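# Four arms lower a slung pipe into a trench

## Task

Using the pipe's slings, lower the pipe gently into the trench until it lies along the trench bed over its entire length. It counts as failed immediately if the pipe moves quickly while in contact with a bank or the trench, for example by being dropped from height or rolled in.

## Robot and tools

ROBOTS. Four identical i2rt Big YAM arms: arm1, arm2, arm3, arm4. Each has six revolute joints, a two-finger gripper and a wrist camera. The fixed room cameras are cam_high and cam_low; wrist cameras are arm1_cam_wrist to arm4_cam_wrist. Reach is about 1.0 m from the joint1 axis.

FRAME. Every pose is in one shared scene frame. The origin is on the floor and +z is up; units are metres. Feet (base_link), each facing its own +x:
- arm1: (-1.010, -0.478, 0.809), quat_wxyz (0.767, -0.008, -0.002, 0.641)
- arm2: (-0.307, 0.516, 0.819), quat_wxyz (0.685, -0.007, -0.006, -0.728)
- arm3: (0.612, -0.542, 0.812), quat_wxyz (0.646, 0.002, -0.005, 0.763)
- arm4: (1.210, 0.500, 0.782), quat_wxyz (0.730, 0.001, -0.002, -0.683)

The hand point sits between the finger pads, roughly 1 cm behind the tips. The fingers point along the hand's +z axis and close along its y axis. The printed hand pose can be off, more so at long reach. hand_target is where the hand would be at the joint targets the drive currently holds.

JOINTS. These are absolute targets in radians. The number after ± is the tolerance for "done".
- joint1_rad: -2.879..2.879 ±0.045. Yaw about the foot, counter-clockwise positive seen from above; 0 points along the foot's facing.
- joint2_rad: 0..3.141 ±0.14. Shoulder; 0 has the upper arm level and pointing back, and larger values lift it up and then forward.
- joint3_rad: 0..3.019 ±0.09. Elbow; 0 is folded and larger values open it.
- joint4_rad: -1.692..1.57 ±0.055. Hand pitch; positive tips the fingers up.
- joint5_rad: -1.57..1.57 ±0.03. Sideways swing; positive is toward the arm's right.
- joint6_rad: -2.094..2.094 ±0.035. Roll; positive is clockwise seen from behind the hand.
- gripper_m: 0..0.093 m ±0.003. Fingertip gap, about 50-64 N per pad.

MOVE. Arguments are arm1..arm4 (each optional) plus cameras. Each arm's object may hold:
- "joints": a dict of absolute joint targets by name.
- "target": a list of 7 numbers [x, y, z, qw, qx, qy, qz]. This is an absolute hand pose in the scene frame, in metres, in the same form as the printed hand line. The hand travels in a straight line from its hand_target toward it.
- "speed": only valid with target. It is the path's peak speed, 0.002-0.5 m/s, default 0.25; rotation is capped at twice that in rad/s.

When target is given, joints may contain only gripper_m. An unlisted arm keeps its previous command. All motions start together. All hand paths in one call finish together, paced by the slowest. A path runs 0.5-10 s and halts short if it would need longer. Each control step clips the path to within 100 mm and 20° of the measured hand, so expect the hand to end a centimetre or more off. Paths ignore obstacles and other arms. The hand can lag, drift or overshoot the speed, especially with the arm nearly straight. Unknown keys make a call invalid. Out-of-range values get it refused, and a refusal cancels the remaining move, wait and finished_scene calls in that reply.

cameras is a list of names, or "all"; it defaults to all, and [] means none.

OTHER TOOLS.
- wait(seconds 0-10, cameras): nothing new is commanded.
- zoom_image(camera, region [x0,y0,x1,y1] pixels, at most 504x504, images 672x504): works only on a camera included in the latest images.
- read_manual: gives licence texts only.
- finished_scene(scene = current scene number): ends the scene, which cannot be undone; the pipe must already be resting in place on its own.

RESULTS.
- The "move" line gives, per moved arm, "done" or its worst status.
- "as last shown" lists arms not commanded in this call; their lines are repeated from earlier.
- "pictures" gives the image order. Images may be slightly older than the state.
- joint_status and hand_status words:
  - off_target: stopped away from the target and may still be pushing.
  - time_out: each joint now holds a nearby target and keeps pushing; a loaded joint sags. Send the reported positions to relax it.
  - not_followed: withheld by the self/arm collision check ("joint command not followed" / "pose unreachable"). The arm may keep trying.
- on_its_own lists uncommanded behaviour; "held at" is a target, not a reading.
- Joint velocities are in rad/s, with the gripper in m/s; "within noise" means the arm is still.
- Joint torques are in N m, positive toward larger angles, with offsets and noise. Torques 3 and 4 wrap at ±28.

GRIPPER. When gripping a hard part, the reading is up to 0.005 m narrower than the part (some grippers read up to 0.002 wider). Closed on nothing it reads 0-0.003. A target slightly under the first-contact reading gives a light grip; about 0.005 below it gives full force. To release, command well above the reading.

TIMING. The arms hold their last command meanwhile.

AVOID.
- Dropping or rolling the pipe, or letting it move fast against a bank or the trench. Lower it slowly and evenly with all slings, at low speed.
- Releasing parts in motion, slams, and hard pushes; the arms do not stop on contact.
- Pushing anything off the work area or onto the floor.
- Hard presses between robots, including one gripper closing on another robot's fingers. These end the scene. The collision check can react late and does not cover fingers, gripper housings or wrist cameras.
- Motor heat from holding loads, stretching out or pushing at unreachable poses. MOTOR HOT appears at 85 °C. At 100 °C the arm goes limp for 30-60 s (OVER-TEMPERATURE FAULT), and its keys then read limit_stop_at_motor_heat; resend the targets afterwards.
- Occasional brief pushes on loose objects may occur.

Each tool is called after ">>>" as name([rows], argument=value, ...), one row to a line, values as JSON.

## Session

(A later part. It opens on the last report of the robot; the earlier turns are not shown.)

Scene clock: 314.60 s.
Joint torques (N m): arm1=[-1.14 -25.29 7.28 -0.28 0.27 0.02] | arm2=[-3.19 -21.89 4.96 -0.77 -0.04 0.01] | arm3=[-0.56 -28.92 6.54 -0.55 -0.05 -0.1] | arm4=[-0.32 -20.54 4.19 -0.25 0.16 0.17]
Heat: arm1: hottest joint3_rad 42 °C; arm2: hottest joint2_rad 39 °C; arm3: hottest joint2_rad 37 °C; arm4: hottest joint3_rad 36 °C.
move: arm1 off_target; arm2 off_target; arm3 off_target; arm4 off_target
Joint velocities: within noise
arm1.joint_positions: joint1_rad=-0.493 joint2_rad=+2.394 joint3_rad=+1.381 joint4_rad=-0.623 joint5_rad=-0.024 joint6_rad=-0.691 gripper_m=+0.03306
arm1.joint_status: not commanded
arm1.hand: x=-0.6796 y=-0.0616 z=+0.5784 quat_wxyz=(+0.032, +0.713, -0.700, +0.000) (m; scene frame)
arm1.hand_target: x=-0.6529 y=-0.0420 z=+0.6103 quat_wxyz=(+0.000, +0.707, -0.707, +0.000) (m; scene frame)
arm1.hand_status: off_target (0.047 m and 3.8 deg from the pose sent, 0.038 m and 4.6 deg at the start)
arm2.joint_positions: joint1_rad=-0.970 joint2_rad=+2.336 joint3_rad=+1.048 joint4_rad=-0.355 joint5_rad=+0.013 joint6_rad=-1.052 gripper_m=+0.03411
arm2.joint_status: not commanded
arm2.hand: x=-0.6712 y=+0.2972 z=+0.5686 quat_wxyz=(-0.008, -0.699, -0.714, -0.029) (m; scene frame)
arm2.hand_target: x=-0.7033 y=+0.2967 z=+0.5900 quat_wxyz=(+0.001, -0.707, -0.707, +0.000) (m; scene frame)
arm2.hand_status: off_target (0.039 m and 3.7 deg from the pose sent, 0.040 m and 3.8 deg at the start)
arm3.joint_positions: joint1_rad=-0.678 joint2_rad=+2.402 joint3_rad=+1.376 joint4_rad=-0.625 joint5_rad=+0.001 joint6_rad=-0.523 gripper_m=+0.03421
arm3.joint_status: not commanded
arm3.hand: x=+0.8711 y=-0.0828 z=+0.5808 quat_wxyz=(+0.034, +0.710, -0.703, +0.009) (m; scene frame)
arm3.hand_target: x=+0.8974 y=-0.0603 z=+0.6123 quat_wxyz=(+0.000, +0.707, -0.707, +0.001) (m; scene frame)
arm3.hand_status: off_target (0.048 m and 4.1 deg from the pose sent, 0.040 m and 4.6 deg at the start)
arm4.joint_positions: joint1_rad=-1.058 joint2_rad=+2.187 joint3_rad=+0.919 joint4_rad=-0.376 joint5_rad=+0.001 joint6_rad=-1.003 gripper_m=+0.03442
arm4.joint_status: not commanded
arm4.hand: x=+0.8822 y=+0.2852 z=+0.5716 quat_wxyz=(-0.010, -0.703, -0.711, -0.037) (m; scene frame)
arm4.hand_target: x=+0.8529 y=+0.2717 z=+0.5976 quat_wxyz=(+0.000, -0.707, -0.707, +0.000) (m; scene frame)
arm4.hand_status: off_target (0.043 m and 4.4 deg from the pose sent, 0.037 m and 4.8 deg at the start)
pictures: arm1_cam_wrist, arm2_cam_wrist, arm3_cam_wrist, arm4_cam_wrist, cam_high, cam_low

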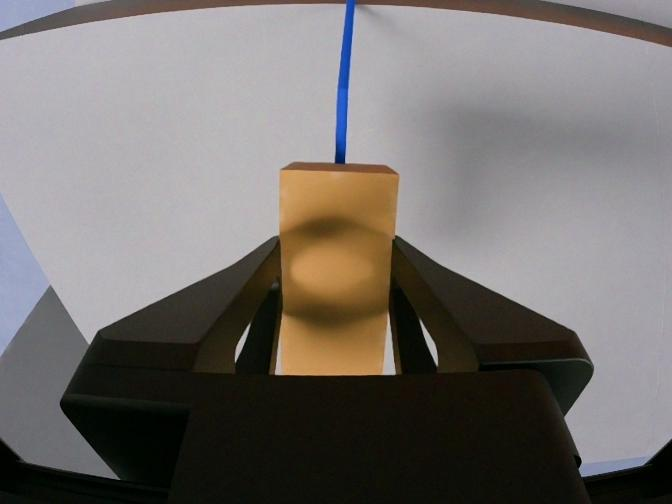

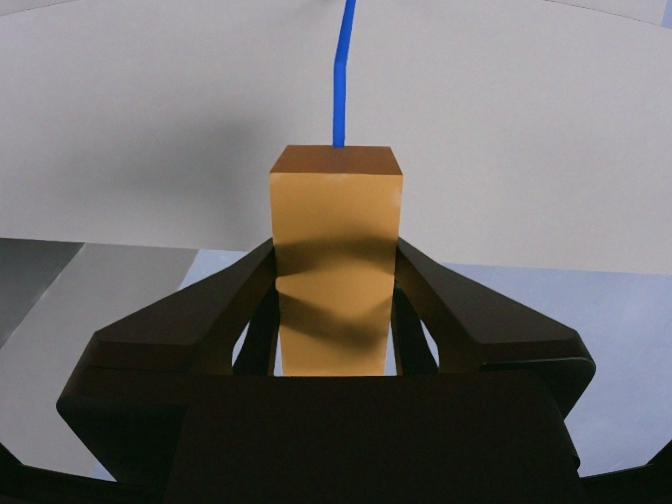

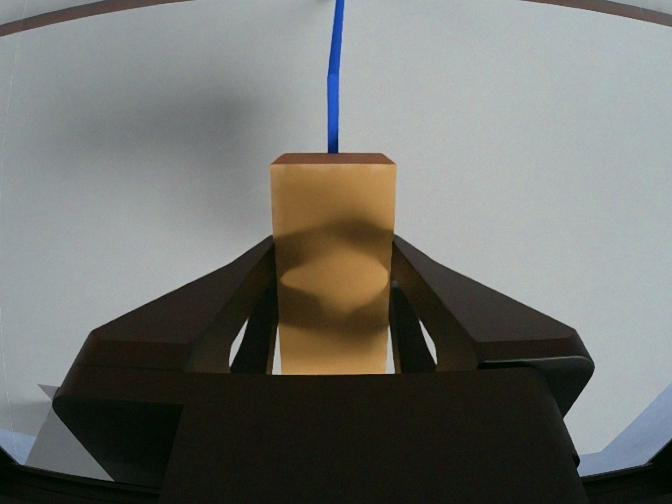

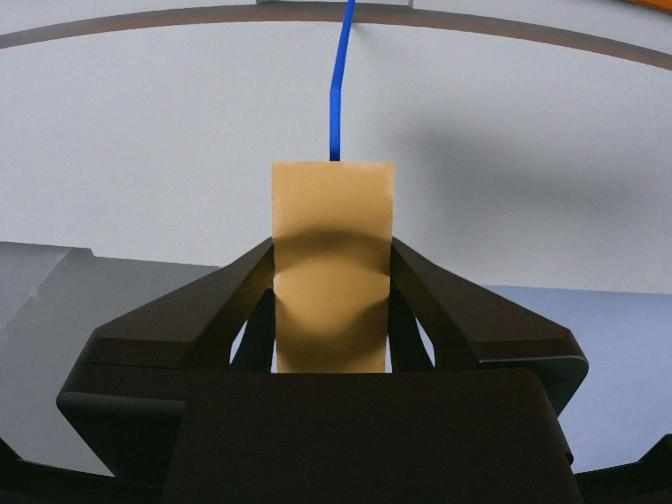

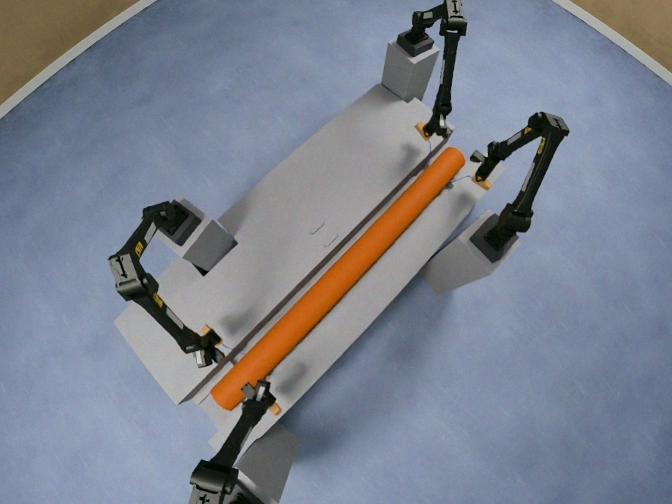

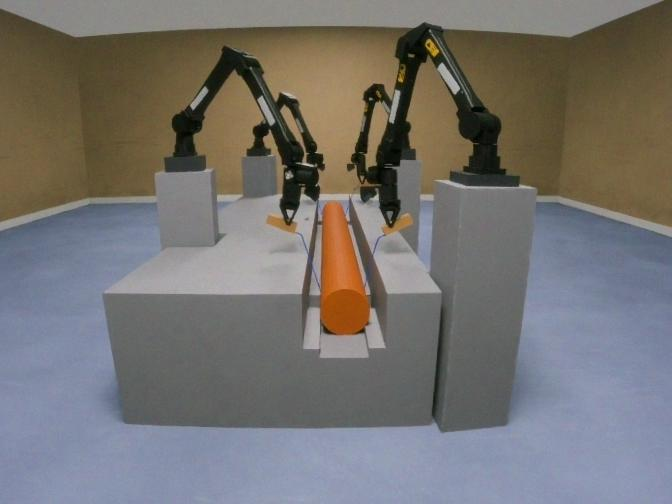

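>>> move(arm1={"target": [-0.658, -0.043, 0.57, 0, 0.7071, -0.7071, 0], "speed": 0.02}, arm2={"target": [-0.701, 0.296, 0.55, 0, 0.7071, 0.7071, 0], "speed": 0.02}, arm3={"target": [0.894, -0.062, 0.572, 0, 0.7071, -0.7071, 0], "speed": 0.02}, arm4={"target": [0.854, 0.274, 0.558, 0, 0.7071, 0.7071, 0], "speed": 0.02})

>>> zoom_image(camera="cam_low", region=[250, 170, 430, 370])

Scene clock: 320.03 s.
Joint torques (N m): arm1=[-1.32 -19.78 7.05 0.75 0.06 0.08] | arm2=[-1.73 -17.55 5.11 -0.01 -0.1 0.06] | arm3=[0.44 -23.47 6.28 0.36 -0.1 -0.04] | arm4=[-0.38 -15.44 4.08 0.59 0.12 0.13]
Heat: arm1: hottest joint3_rad 41 °C; arm2: hottest joint2_rad 39 °C; arm3: hottest joint2_rad 37 °C; arm4: hottest joint3_rad 35 °C.
move: arm1 off_target; arm2 off_target; arm3 off_target; arm4 off_target
Joint velocities: within noise
arm1.joint_positions: joint1_rad=-0.492 joint2_rad=+2.405 joint3_rad=+1.397 joint4_rad=-0.586 joint5_rad=-0.019 joint6_rad=-0.687 gripper_m=+0.03306
arm1.joint_status: not commanded
arm1.hand: x=-0.6700 y=-0.0505 z=+0.5754 quat_wxyz=(+0.011, +0.713, -0.701, +0.000) (m; scene frame)
arm1.hand_target: x=-0.6583 y=-0.0433 z=+0.5704 quat_wxyz=(+0.000, +0.707, -0.707, +0.000) (m; scene frame)
arm1.hand_status: off_target (0.015 m and 1.5 deg from the pose sent, 0.030 m and 3.8 deg at the start)
arm2.joint_positions: joint1_rad=-0.987 joint2_rad=+2.384 joint3_rad=+1.078 joint4_rad=-0.304 joint5_rad=+0.013 joint6_rad=-1.057 gripper_m=+0.03411
arm2.joint_status: not commanded
arm2.hand: x=-0.6848 y=+0.2973 z=+0.5508 quat_wxyz=(-0.004, -0.704, -0.710, -0.014) (m; scene frame)
arm2.hand_target: x=-0.7008 y=+0.2963 z=+0.5504 quat_wxyz=(+0.000, -0.707, -0.707, +0.000) (m; scene frame)
arm2.hand_status: off_target (0.016 m and 1.7 deg from the pose sent, 0.035 m and 3.7 deg at the start)
arm3.joint_positions: joint1_rad=-0.686 joint2_rad=+2.421 joint3_rad=+1.396 joint4_rad=-0.579 joint5_rad=+0.001 joint6_rad=-0.524 gripper_m=+0.03421
arm3.joint_status: not commanded
arm3.hand: x=+0.8828 y=-0.0708 z=+0.5746 quat_wxyz=(+0.011, +0.708, -0.706, +0.002) (m; scene frame)
arm3.hand_target: x=+0.8938 y=-0.0624 z=+0.5723 quat_wxyz=(+0.000, +0.707, -0.707, +0.000) (m; scene frame)
arm3.hand_status: off_target (0.014 m and 1.3 deg from the pose sent, 0.032 m and 4.1 deg at the start)
arm4.joint_positions: joint1_rad=-1.061 joint2_rad=+2.230 joint3_rad=+0.937 joint4_rad=-0.312 joint5_rad=+0.002 joint6_rad=-1.003 gripper_m=+0.03442
arm4.joint_status: not commanded
arm4.hand: x=+0.8713 y=+0.2797 z=+0.5564 quat_wxyz=(-0.005, -0.704, -0.710, -0.017) (m; scene frame)
arm4.hand_target: x=+0.8541 y=+0.2742 z=+0.5586 quat_wxyz=(+0.000, -0.707, -0.707, +0.000) (m; scene frame)
arm4.hand_status: off_target (0.018 m and 2.1 deg from the pose sent, 0.033 m and 4.4 deg at the start)
pictures: arm1_cam_wrist, arm2_cam_wrist, arm3_cam_wrist, arm4_cam_wrist, cam_high, cam_low

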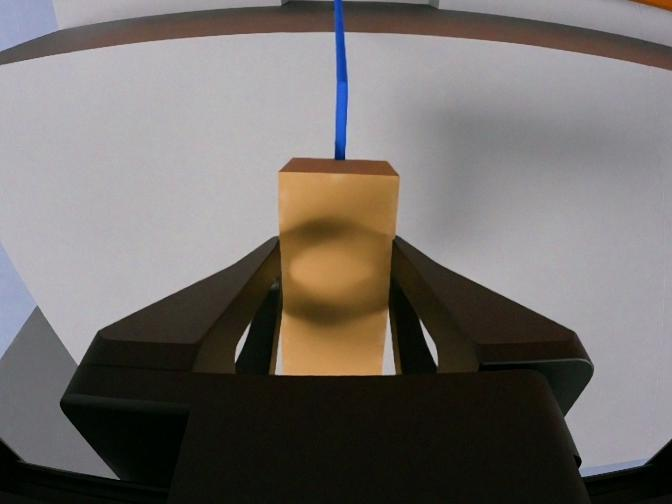

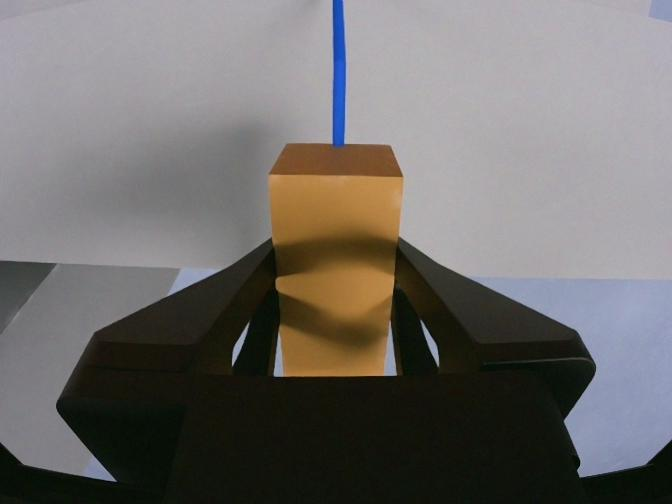

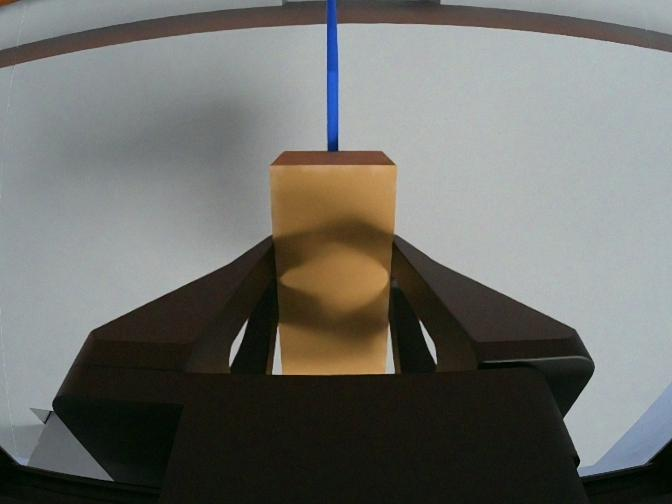

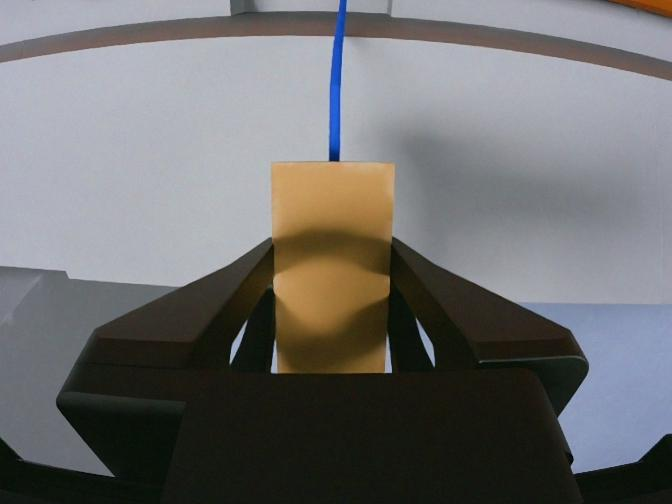

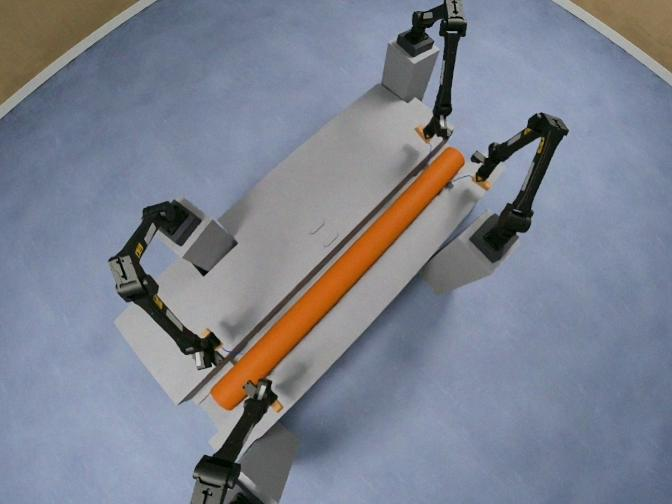

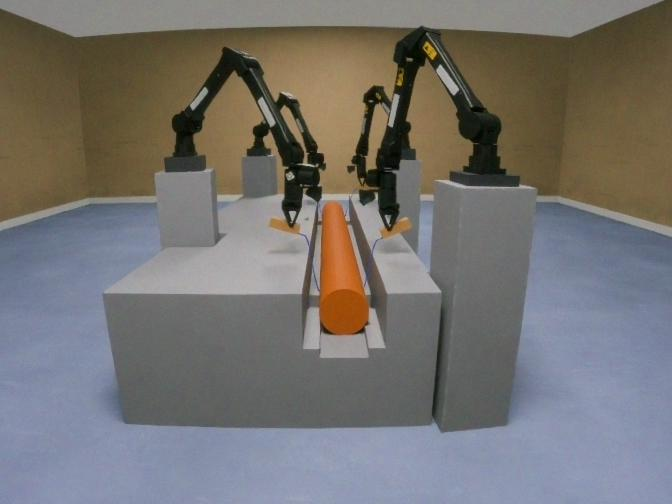

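Scaled by 2.520.

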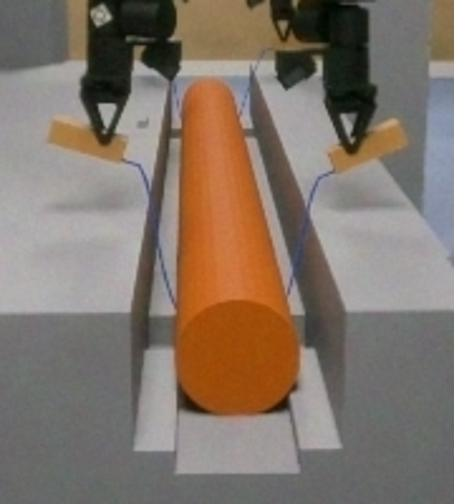

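>>> move(arm1={"target": [-0.664, -0.070, 0.482, -0.0739, 0.7032, -0.7032, -0.0739], "speed": 0.05}, arm2={"target": [-0.696, 0.305, 0.484, 0.0493, 0.7054, 0.7054, -0.0493], "speed": 0.05}, arm3={"target": [0.888, -0.075, 0.484, -0.0739, 0.7032, -0.7032, -0.0739], "speed": 0.05}, arm4={"target": [0.860, 0.295, 0.486, 0.1228, 0.6964, 0.6964, -0.1228], "speed": 0.05})

>>> zoom_image(camera="cam_low", region=[250, 170, 430, 370])

Scene clock: 332.53 s.
Joint torques (N m): arm1=[-0.85 -18.9 3.08 1.39 -0.24 -0.09] | arm2=[-1.67 -17.49 3.3 0.24 -0.32 0.08] | arm3=[0.32 -23.18 2.96 0.91 -0.39 -0.06] | arm4=[-0.26 -15.27 0.36 1.01 -0.32 0]
Heat: arm1: hottest joint3_rad 39 °C; arm2: hottest joint2_rad 38 °C; arm3: hottest joint2_rad 38 °C; arm4: hottest joint2_rad 34 °C.
move: arm1 off_target; arm2 off_target; arm3 done; arm4 done
Joint velocities: within noise
arm1.joint_positions: joint1_rad=-0.556 joint2_rad=+2.547 joint3_rad=+1.323 joint4_rad=-0.178 joint5_rad=-0.155 joint6_rad=-0.720 gripper_m=+0.03306
arm1.joint_status: not commanded
arm1.hand: x=-0.6606 y=-0.0592 z=+0.4968 quat_wxyz=(-0.081, +0.703, -0.703, -0.074) (m; scene frame)
arm1.hand_target: x=-0.6645 y=-0.0703 z=+0.4824 quat_wxyz=(-0.074, +0.703, -0.703, -0.074) (m; scene frame)
arm1.hand_status: off_target (0.019 m and 0.8 deg from the pose sent, 0.096 m and 12.9 deg at the start)
arm2.joint_positions: joint1_rad=-1.051 joint2_rad=+2.548 joint3_rad=+1.103 joint4_rad=-0.098 joint5_rad=-0.109 joint6_rad=-1.117 gripper_m=+0.03411
arm2.joint_status: not commanded
arm2.hand: x=-0.6838 y=+0.3041 z=+0.4861 quat_wxyz=(-0.053, -0.703, -0.708, +0.038) (m; scene frame)
arm2.hand_target: x=-0.6959 y=+0.3051 z=+0.4843 quat_wxyz=(-0.049, -0.705, -0.705, +0.049) (m; scene frame)
arm2.hand_status: off_target (0.012 m and 1.4 deg from the pose sent, 0.068 m and 8.9 deg at the start)
arm3.joint_positions: joint1_rad=-0.725 joint2_rad=+2.576 joint3_rad=+1.334 joint4_rad=-0.161 joint5_rad=-0.106 joint6_rad=-0.552 gripper_m=+0.03421
arm3.joint_status: not commanded
arm3.hand: x=+0.8859 y=-0.0701 z=+0.4907 quat_wxyz=(-0.074, +0.704, -0.703, -0.073) (m; scene frame)
arm3.hand_target: x=+0.8879 y=-0.0751 z=+0.4841 quat_wxyz=(-0.074, +0.703, -0.703, -0.074) (m; scene frame)
arm3.hand_status: done (0.009 m and 0.2 deg from the pose sent, 0.091 m and 13.1 deg at the start)
arm4.joint_positions: joint1_rad=-1.232 joint2_rad=+2.443 joint3_rad=+0.912 joint4_rad=+0.092 joint5_rad=-0.313 joint6_rad=-1.140 gripper_m=+0.03442
arm4.joint_status: not commanded
arm4.hand: x=+0.8626 y=+0.2928 z=+0.4857 quat_wxyz=(-0.124, -0.699, -0.694, +0.116) (m; scene frame)
arm4.hand_target: x=+0.8600 y=+0.2949 z=+0.4861 quat_wxyz=(-0.123, -0.696, -0.696, +0.123) (m; scene frame)
arm4.hand_status: done (0.003 m and 0.9 deg from the pose sent, 0.073 m and 21.1 deg at the start)
pictures: arm1_cam_wrist, arm2_cam_wrist, arm3_cam_wrist, arm4_cam_wrist, cam_high, cam_low

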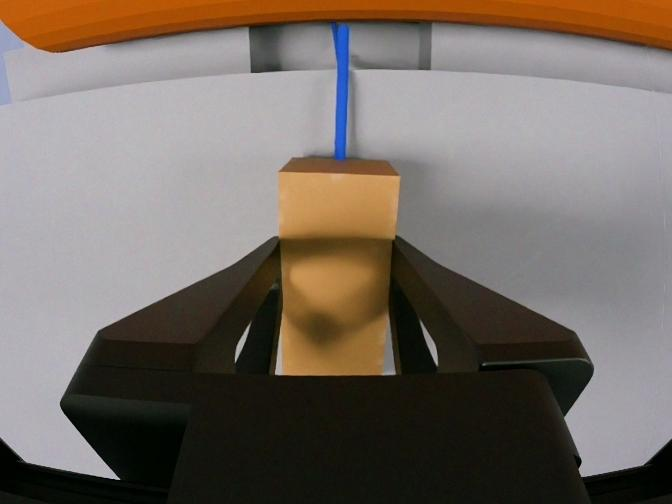

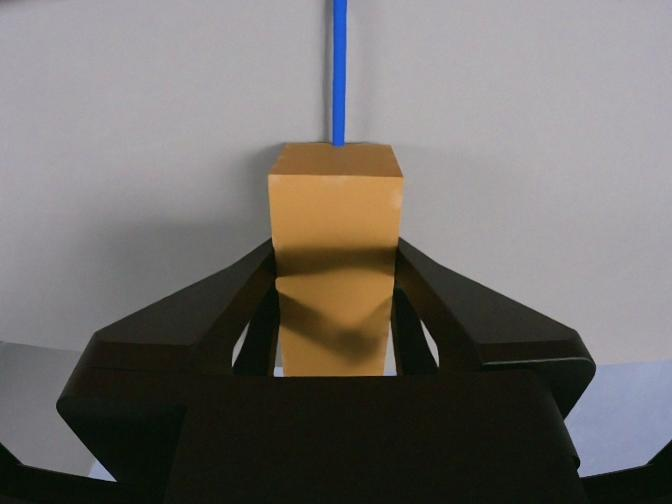

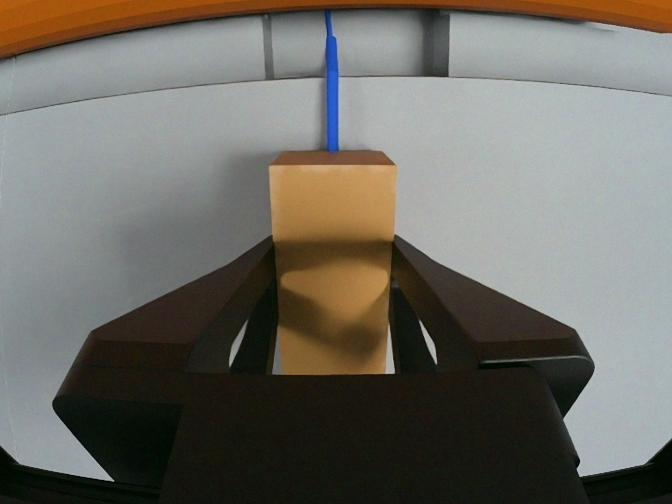

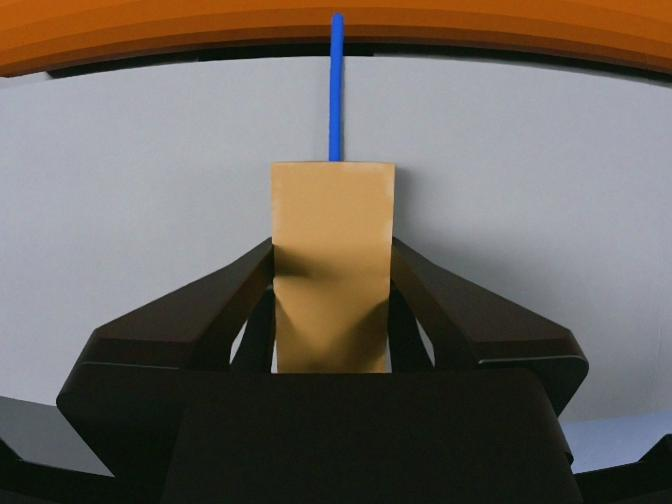

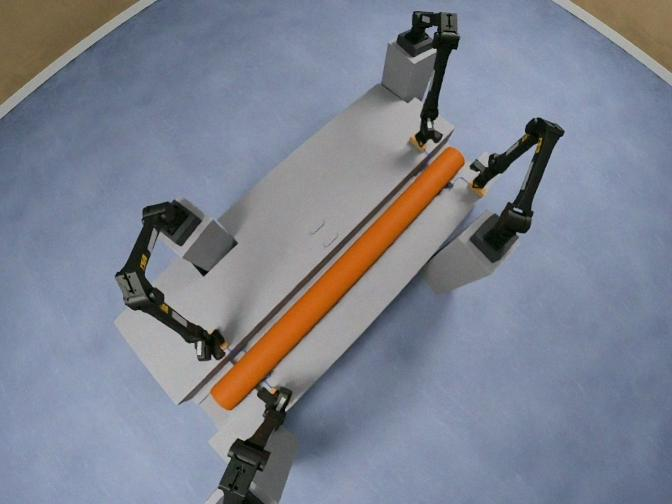

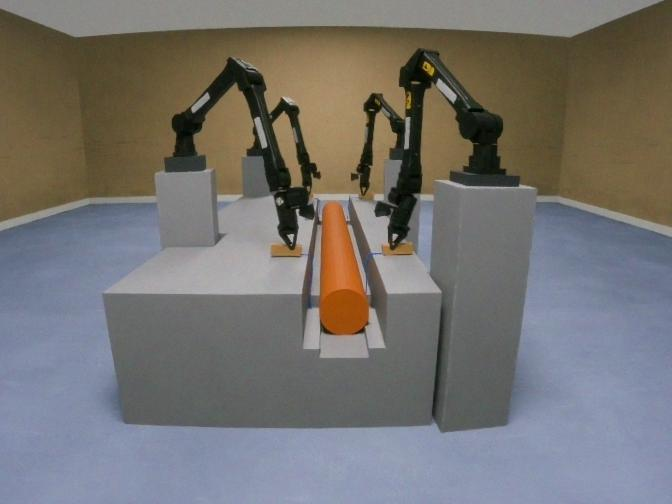

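Scaled by 2.520.

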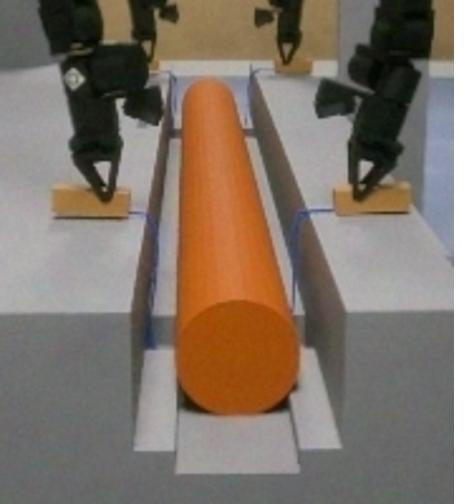

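>>> move(arm1={"target": [-0.664, -0.078, 0.464, -0.0739, 0.7032, -0.7032, -0.0739], "speed": 0.03}, arm2={"target": [-0.696, 0.305, 0.477, 0.0493, 0.7054, 0.7054, -0.0493], "speed": 0.03}, arm3={"target": [0.888, -0.075, 0.472, -0.0739, 0.7032, -0.7032, -0.0739], "speed": 0.03}, arm4={"target": [0.860, 0.295, 0.478, 0.1228, 0.6964, 0.6964, -0.1228], "speed": 0.03})

>>> zoom_image(camera="cam_low", region=[250, 170, 430, 370])

Scene clock: 337.63 s.
Joint torques (N m): arm1=[-0.67 -17.55 3.43 1.65 0.02 -0.08] | arm2=[-1.73 -17.08 3.37 0.24 -0.31 0.06] | arm3=[0.56 -21.3 4.12 0.84 -0.28 -0.06] | arm4=[-0.09 -13.86 1.18 1.02 -0.14 0.02]
Heat: arm1: hottest joint3_rad 38 °C; arm2: hottest joint2_rad 38 °C; arm3: hottest joint2_rad 38 °C; arm4: hottest joint3_rad 34 °C.
move: arm1 off_target; arm2 off_target; arm3 off_target; arm4 done
Joint velocities: within noise
arm1.joint_positions: joint1_rad=-0.565 joint2_rad=+2.565 joint3_rad=+1.323 joint4_rad=-0.153 joint5_rad=-0.163 joint6_rad=-0.735 gripper_m=+0.03306
arm1.joint_status: not commanded
arm1.hand: x=-0.6592 y=-0.0630 z=+0.4886 quat_wxyz=(-0.086, +0.705, -0.699, -0.077) (m; scene frame)
arm1.hand_target: x=-0.6650 y=-0.0785 z=+0.4653 quat_wxyz=(-0.074, +0.703, -0.703, -0.074) (m; scene frame)
arm1.hand_status: off_target (0.029 m and 1.5 deg from the pose sent, 0.038 m and 0.9 deg at the start)
arm2.joint_positions: joint1_rad=-1.051 joint2_rad=+2.561 joint3_rad=+1.113 joint4_rad=-0.092 joint5_rad=-0.110 joint6_rad=-1.118 gripper_m=+0.03411
arm2.joint_status: not commanded
arm2.hand: x=-0.6849 y=+0.3035 z=+0.4813 quat_wxyz=(-0.052, -0.703, -0.708, +0.039) (m; scene frame)
arm2.hand_target: x=-0.6958 y=+0.3051 z=+0.4773 quat_wxyz=(-0.049, -0.705, -0.705, +0.049) (m; scene frame)
arm2.hand_status: off_target (0.012 m and 1.3 deg from the pose sent, 0.015 m and 1.4 deg at the start)
arm3.joint_positions: joint1_rad=-0.725 joint2_rad=+2.586 joint3_rad=+1.334 joint4_rad=-0.147 joint5_rad=-0.109 joint6_rad=-0.553 gripper_m=+0.03421
arm3.joint_status: not commanded
arm3.hand: x=+0.8849 y=-0.0712 z=+0.4859 quat_wxyz=(-0.076, +0.704, -0.702, -0.075) (m; scene frame)
arm3.hand_target: x=+0.8877 y=-0.0752 z=+0.4725 quat_wxyz=(-0.074, +0.703, -0.703, -0.074) (m; scene frame)
arm3.hand_status: off_target (0.015 m and 0.3 deg from the pose sent, 0.020 m and 0.1 deg at the start)
arm4.joint_positions: joint1_rad=-1.236 joint2_rad=+2.451 joint3_rad=+0.912 joint4_rad=+0.102 joint5_rad=-0.318 joint6_rad=-1.142 gripper_m=+0.03442
arm4.joint_status: not commanded
arm4.hand: x=+0.8632 y=+0.2935 z=+0.4833 quat_wxyz=(-0.126, -0.699, -0.694, +0.118) (m; scene frame)
arm4.hand_target: x=+0.8601 y=+0.2951 z=+0.4781 quat_wxyz=(-0.123, -0.696, -0.696, +0.123) (m; scene frame)
arm4.hand_status: done (0.006 m and 0.8 deg from the pose sent, 0.008 m and 0.9 deg at the start)
pictures: arm1_cam_wrist, arm2_cam_wrist, arm3_cam_wrist, arm4_cam_wrist, cam_high, cam_low

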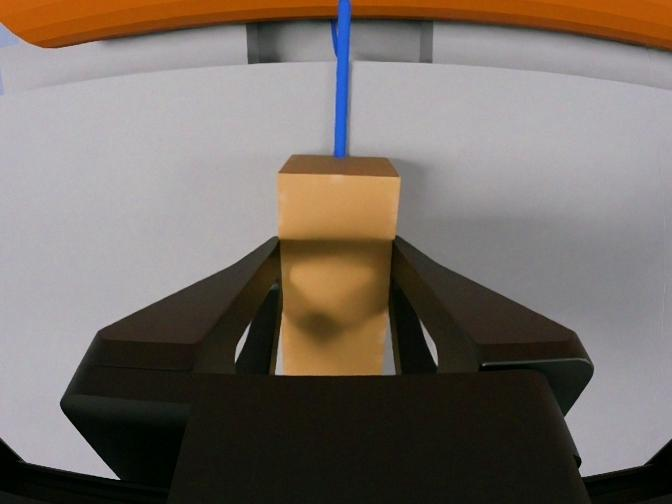

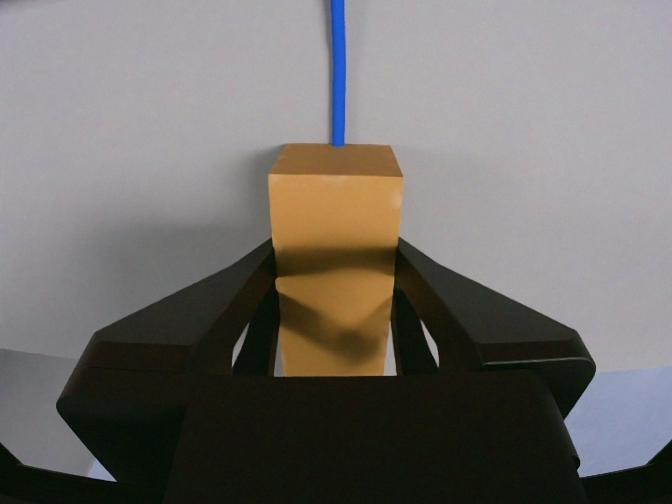

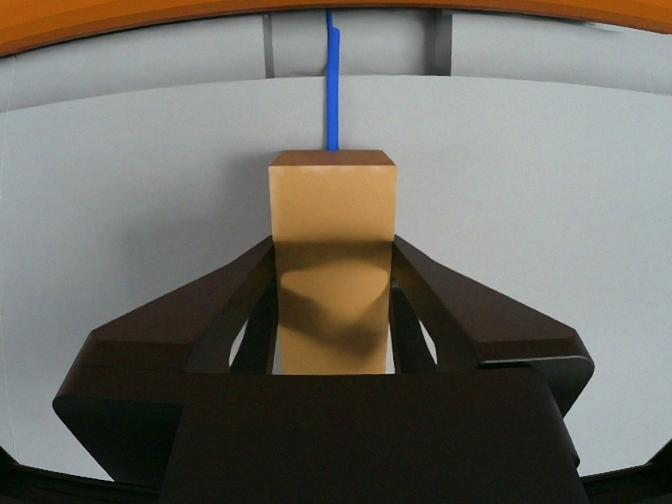

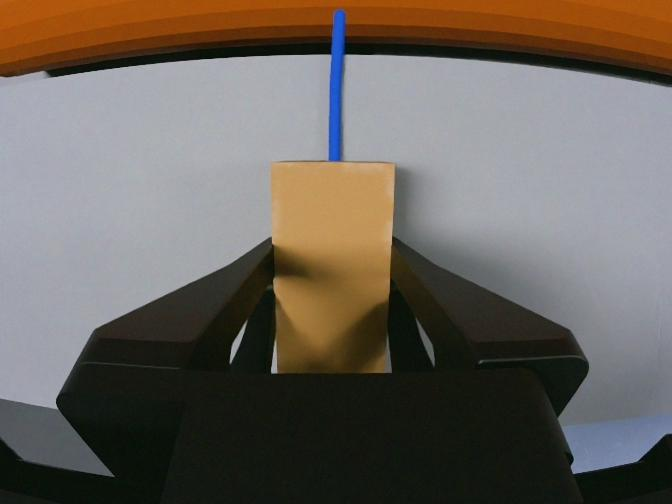

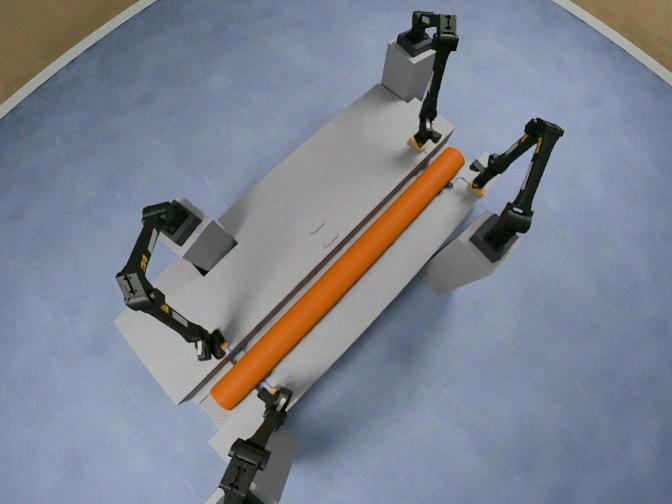

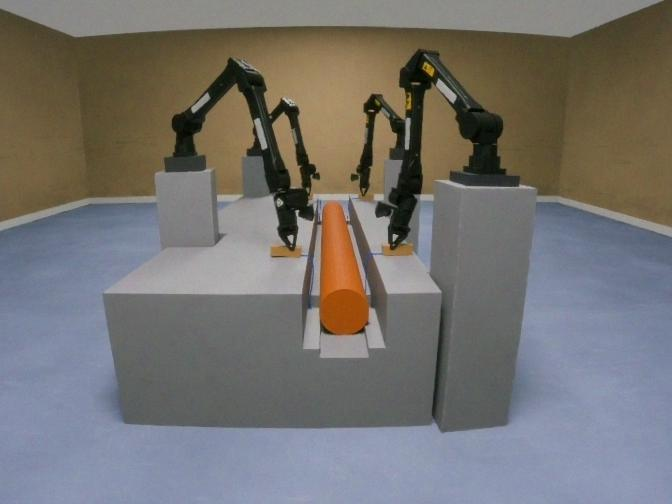

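Scaled by 2.520.

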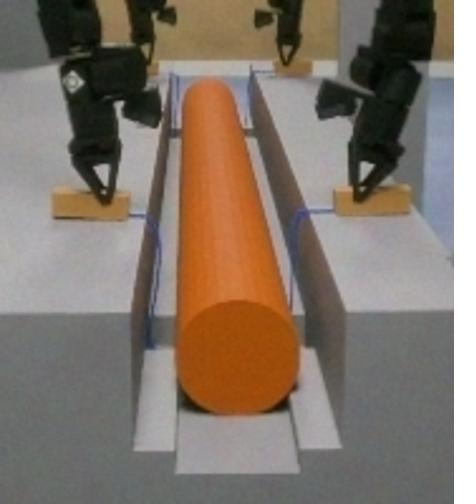

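>>> move(arm1={"joints": {"gripper_m": 0.06}}, arm2={"joints": {"gripper_m": 0.06}}, arm3={"joints": {"gripper_m": 0.06}}, arm4={"joints": {"gripper_m": 0.06}}, cameras=["cam_low"])

>>> zoom_image(camera="cam_low", region=[250, 170, 430, 370])

>>> move(arm1={"target": [-0.664, -0.09, 0.60, -0.0739, 0.7032, -0.7032, -0.0739], "speed": 0.1}, arm2={"target": [-0.685, 0.32, 0.60, 0.0493, 0.7054, 0.7054, -0.0493], "speed": 0.1}, arm3={"target": [0.888, -0.09, 0.60, -0.0739, 0.7032, -0.7032, -0.0739], "speed": 0.1}, arm4={"target": [0.865, 0.32, 0.60, 0.1228, 0.6964, 0.6964, -0.1228], "speed": 0.1})

>>> zoom_image(camera="cam_low", region=[250, 170, 430, 370])

Scene clock: 342.17 s.
Joint torques (N m): arm1=[-1.14 -17.73 3.26 1.46 -0.02 -0.03] | arm2=[-1.67 -17.08 3.38 0.16 -0.31 0.06] | arm3=[0.56 -22.53 3.99 0.8 -0.28 -0.04] | arm4=[-0.09 -14.8 1.14 0.95 -0.14 0.02]
Heat: arm1: hottest joint3_rad 38 °C; arm2: hottest joint2_rad 38 °C; arm3: hottest joint2_rad 37 °C; arm4: hottest joint2_rad 33 °C.
move: arm1 done; arm2 done; arm3 done; arm4 done
Joint velocities: within noise
arm1.joint_positions: joint1_rad=-0.565 joint2_rad=+2.582 joint3_rad=+1.323 joint4_rad=-0.148 joint5_rad=-0.161 joint6_rad=-0.735 gripper_m=+0.05993
arm1.joint_status: all done
arm1.hand: x=-0.6628 y=-0.0682 z=+0.4800 quat_wxyz=(-0.080, +0.705, -0.700, -0.076) (m; scene frame)
arm1.hand_target: x=-0.6649 y=-0.0785 z=+0.4654 quat_wxyz=(-0.074, +0.703, -0.703, -0.074) (m; scene frame)
arm1.hand_status: not commanded
arm2.joint_positions: joint1_rad=-1.051 joint2_rad=+2.561 joint3_rad=+1.113 joint4_rad=-0.091 joint5_rad=-0.110 joint6_rad=-1.118 gripper_m=+0.05996
arm2.joint_status: all done
arm2.hand: x=-0.6849 y=+0.3034 z=+0.4811 quat_wxyz=(-0.052, -0.703, -0.708, +0.039) (m; scene frame)
arm2.hand_target: x=-0.6956 y=+0.3052 z=+0.4772 quat_wxyz=(-0.049, -0.705, -0.705, +0.049) (m; scene frame)
arm2.hand_status: not commanded
arm3.joint_positions: joint1_rad=-0.726 joint2_rad=+2.599 joint3_rad=+1.334 joint4_rad=-0.147 joint5_rad=-0.109 joint6_rad=-0.554 gripper_m=+0.05993
arm3.joint_status: all done
arm3.hand: x=+0.8817 y=-0.0765 z=+0.4790 quat_wxyz=(-0.069, +0.704, -0.703, -0.073) (m; scene frame)
arm3.hand_target: x=+0.8876 y=-0.0754 z=+0.4724 quat_wxyz=(-0.074, +0.703, -0.703, -0.074) (m; scene frame)
arm3.hand_status: not commanded
arm4.joint_positions: joint1_rad=-1.236 joint2_rad=+2.462 joint3_rad=+0.912 joint4_rad=+0.104 joint5_rad=-0.318 joint6_rad=-1.143 gripper_m=+0.05992
arm4.joint_status: all done
arm4.hand: x=+0.8668 y=+0.2950 z=+0.4795 quat_wxyz=(-0.127, -0.699, -0.694, +0.114) (m; scene frame)
arm4.hand_target: x=+0.8600 y=+0.2950 z=+0.4782 quat_wxyz=(-0.123, -0.696, -0.696, +0.123) (m; scene frame)
arm4.hand_status: not commanded
pictures: cam_low

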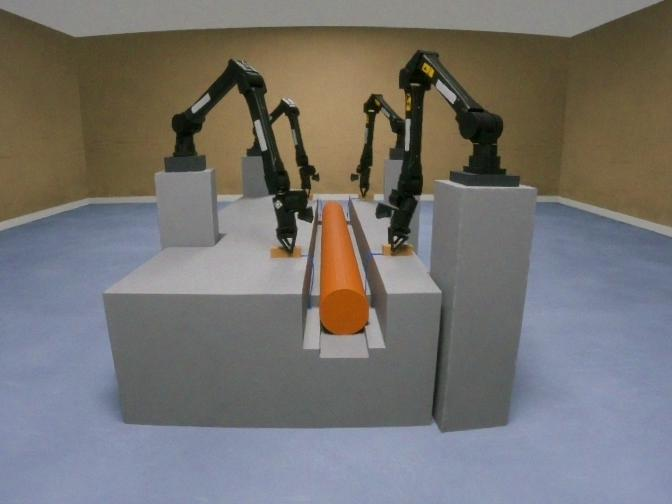

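Scaled by 2.520.

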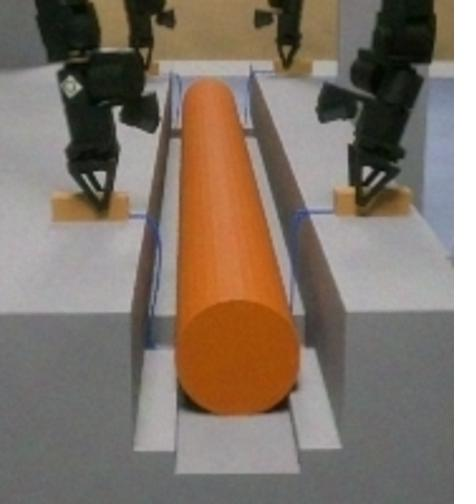

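Scene clock: 344.17 s.
Joint torques (N m): arm1=[-1.03 -20.6 3.7 0.39 -0.21 -0.11] | arm2=[-1.73 -17.2 2.78 -0.73 -0.32 0.07] | arm3=[0.5 -23.41 3.62 0.02 -0.39 -0.06] | arm4=[-0.38 -14.74 1.61 -0.02 -0.29 0.01]
Heat: arm1: hottest joint2_rad 37 °C; arm2: hottest joint2_rad 38 °C; arm3: hottest joint2_rad 37 °C; arm4: hottest joint2_rad 33 °C.
move: arm1 done; arm2 done; arm3 done; arm4 done
Joint velocities: within noise
arm1.joint_positions: joint1_rad=-0.587 joint2_rad=+2.281 joint3_rad=+1.154 joint4_rad=-0.285 joint5_rad=-0.161 joint6_rad=-0.752 gripper_m=+0.05993
arm1.joint_status: not commanded
arm1.hand: x=-0.6649 y=-0.0846 z=+0.5978 quat_wxyz=(-0.078, +0.703, -0.703, -0.074) (m; scene frame)
arm1.hand_target: x=-0.6639 y=-0.0898 z=+0.6001 quat_wxyz=(-0.074, +0.703, -0.703, -0.074) (m; scene frame)
arm1.hand_status: done (0.006 m and 0.5 deg from the pose sent, 0.122 m and 0.8 deg at the start)
arm2.joint_positions: joint1_rad=-1.068 joint2_rad=+2.234 joint3_rad=+0.941 joint4_rad=-0.215 joint5_rad=-0.110 joint6_rad=-1.134 gripper_m=+0.05996
arm2.joint_status: not commanded
arm2.hand: x=-0.6867 y=+0.3123 z=+0.5991 quat_wxyz=(-0.047, -0.702, -0.708, +0.055) (m; scene frame)
arm2.hand_target: x=-0.6850 y=+0.3199 z=+0.5999 quat_wxyz=(-0.049, -0.705, -0.705, +0.049) (m; scene frame)
arm2.hand_status: done (0.008 m and 0.8 deg from the pose sent, 0.120 m and 1.2 deg at the start)
arm3.joint_positions: joint1_rad=-0.740 joint2_rad=+2.303 joint3_rad=+1.167 joint4_rad=-0.269 joint5_rad=-0.109 joint6_rad=-0.568 gripper_m=+0.05993
arm3.joint_status: not commanded
arm3.hand: x=+0.8841 y=-0.0880 z=+0.5962 quat_wxyz=(-0.074, +0.704, -0.703, -0.073) (m; scene frame)
arm3.hand_target: x=+0.8879 y=-0.0900 z=+0.6000 quat_wxyz=(-0.074, +0.703, -0.703, -0.074) (m; scene frame)
arm3.hand_status: done (0.006 m and 0.1 deg from the pose sent, 0.122 m and 0.6 deg at the start)
arm4.joint_positions: joint1_rad=-1.289 joint2_rad=+2.102 joint3_rad=+0.756 joint4_rad=-0.097 joint5_rad=-0.322 joint6_rad=-1.199 gripper_m=+0.05992
arm4.joint_status: not commanded
arm4.hand: x=+0.8643 y=+0.3164 z=+0.5961 quat_wxyz=(-0.122, -0.698, -0.695, +0.123) (m; scene frame)
arm4.hand_target: x=+0.8648 y=+0.3199 z=+0.6000 quat_wxyz=(-0.123, -0.696, -0.696, +0.123) (m; scene frame)
arm4.hand_status: done (0.005 m and 0.2 deg from the pose sent, 0.123 m and 1.2 deg at the start)
pictures: arm1_cam_wrist, arm2_cam_wrist, arm3_cam_wrist, arm4_cam_wrist, cam_high, cam_low

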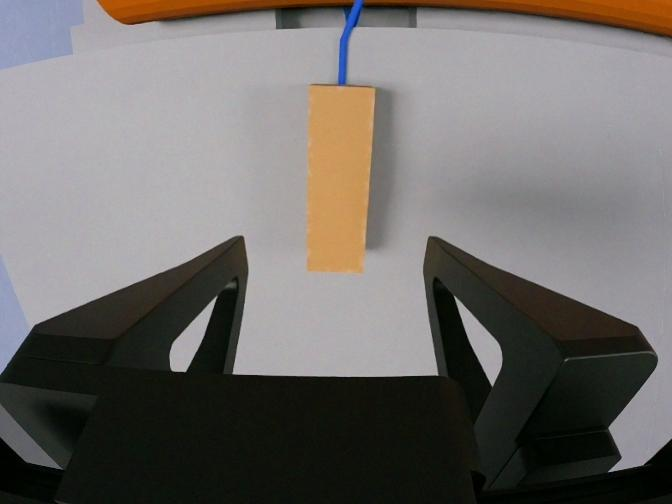

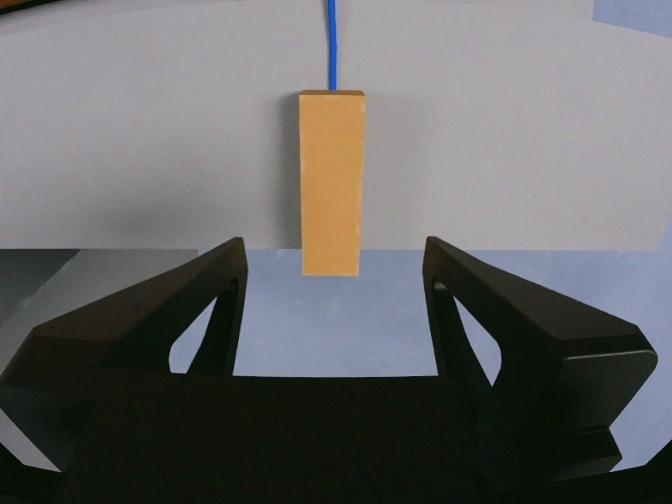

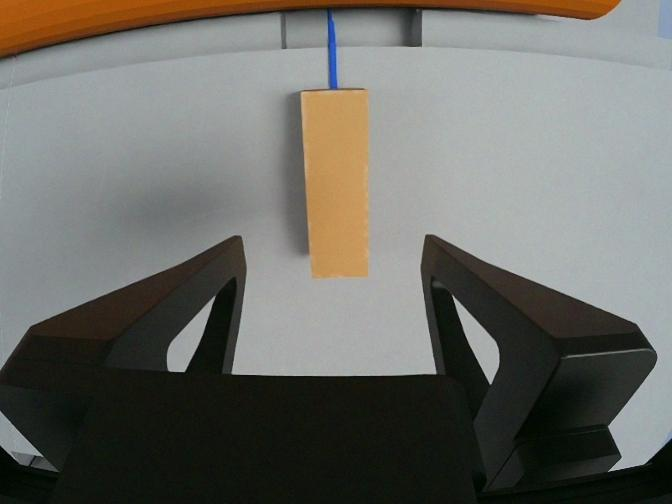

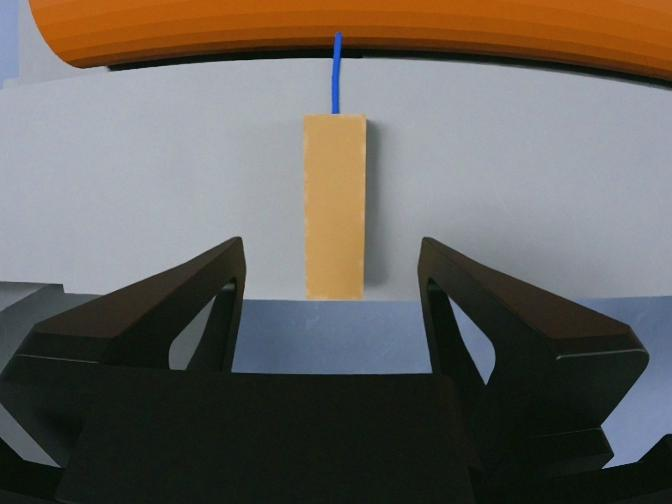

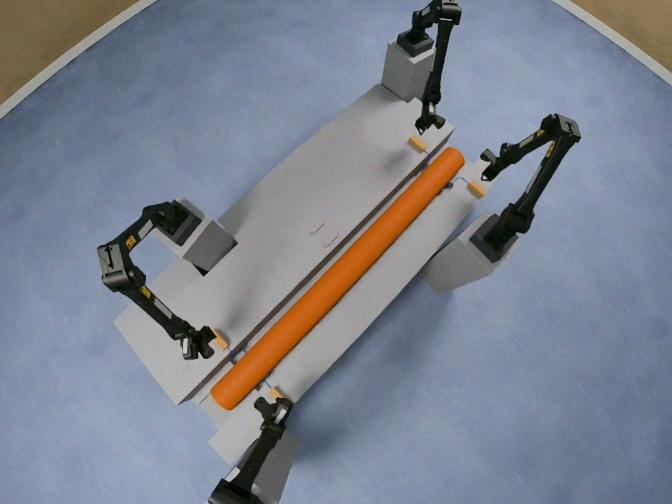

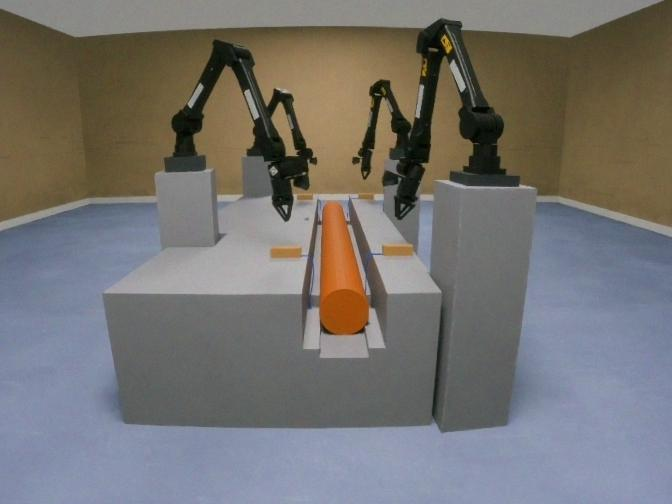

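Scaled by 2.520.

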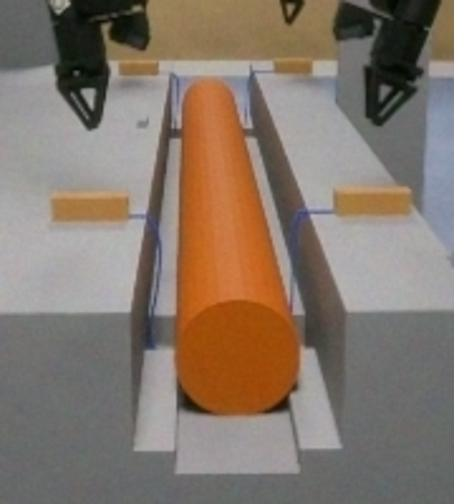

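>>> finished_scene(scene=1)

The scene is finished: the task was done.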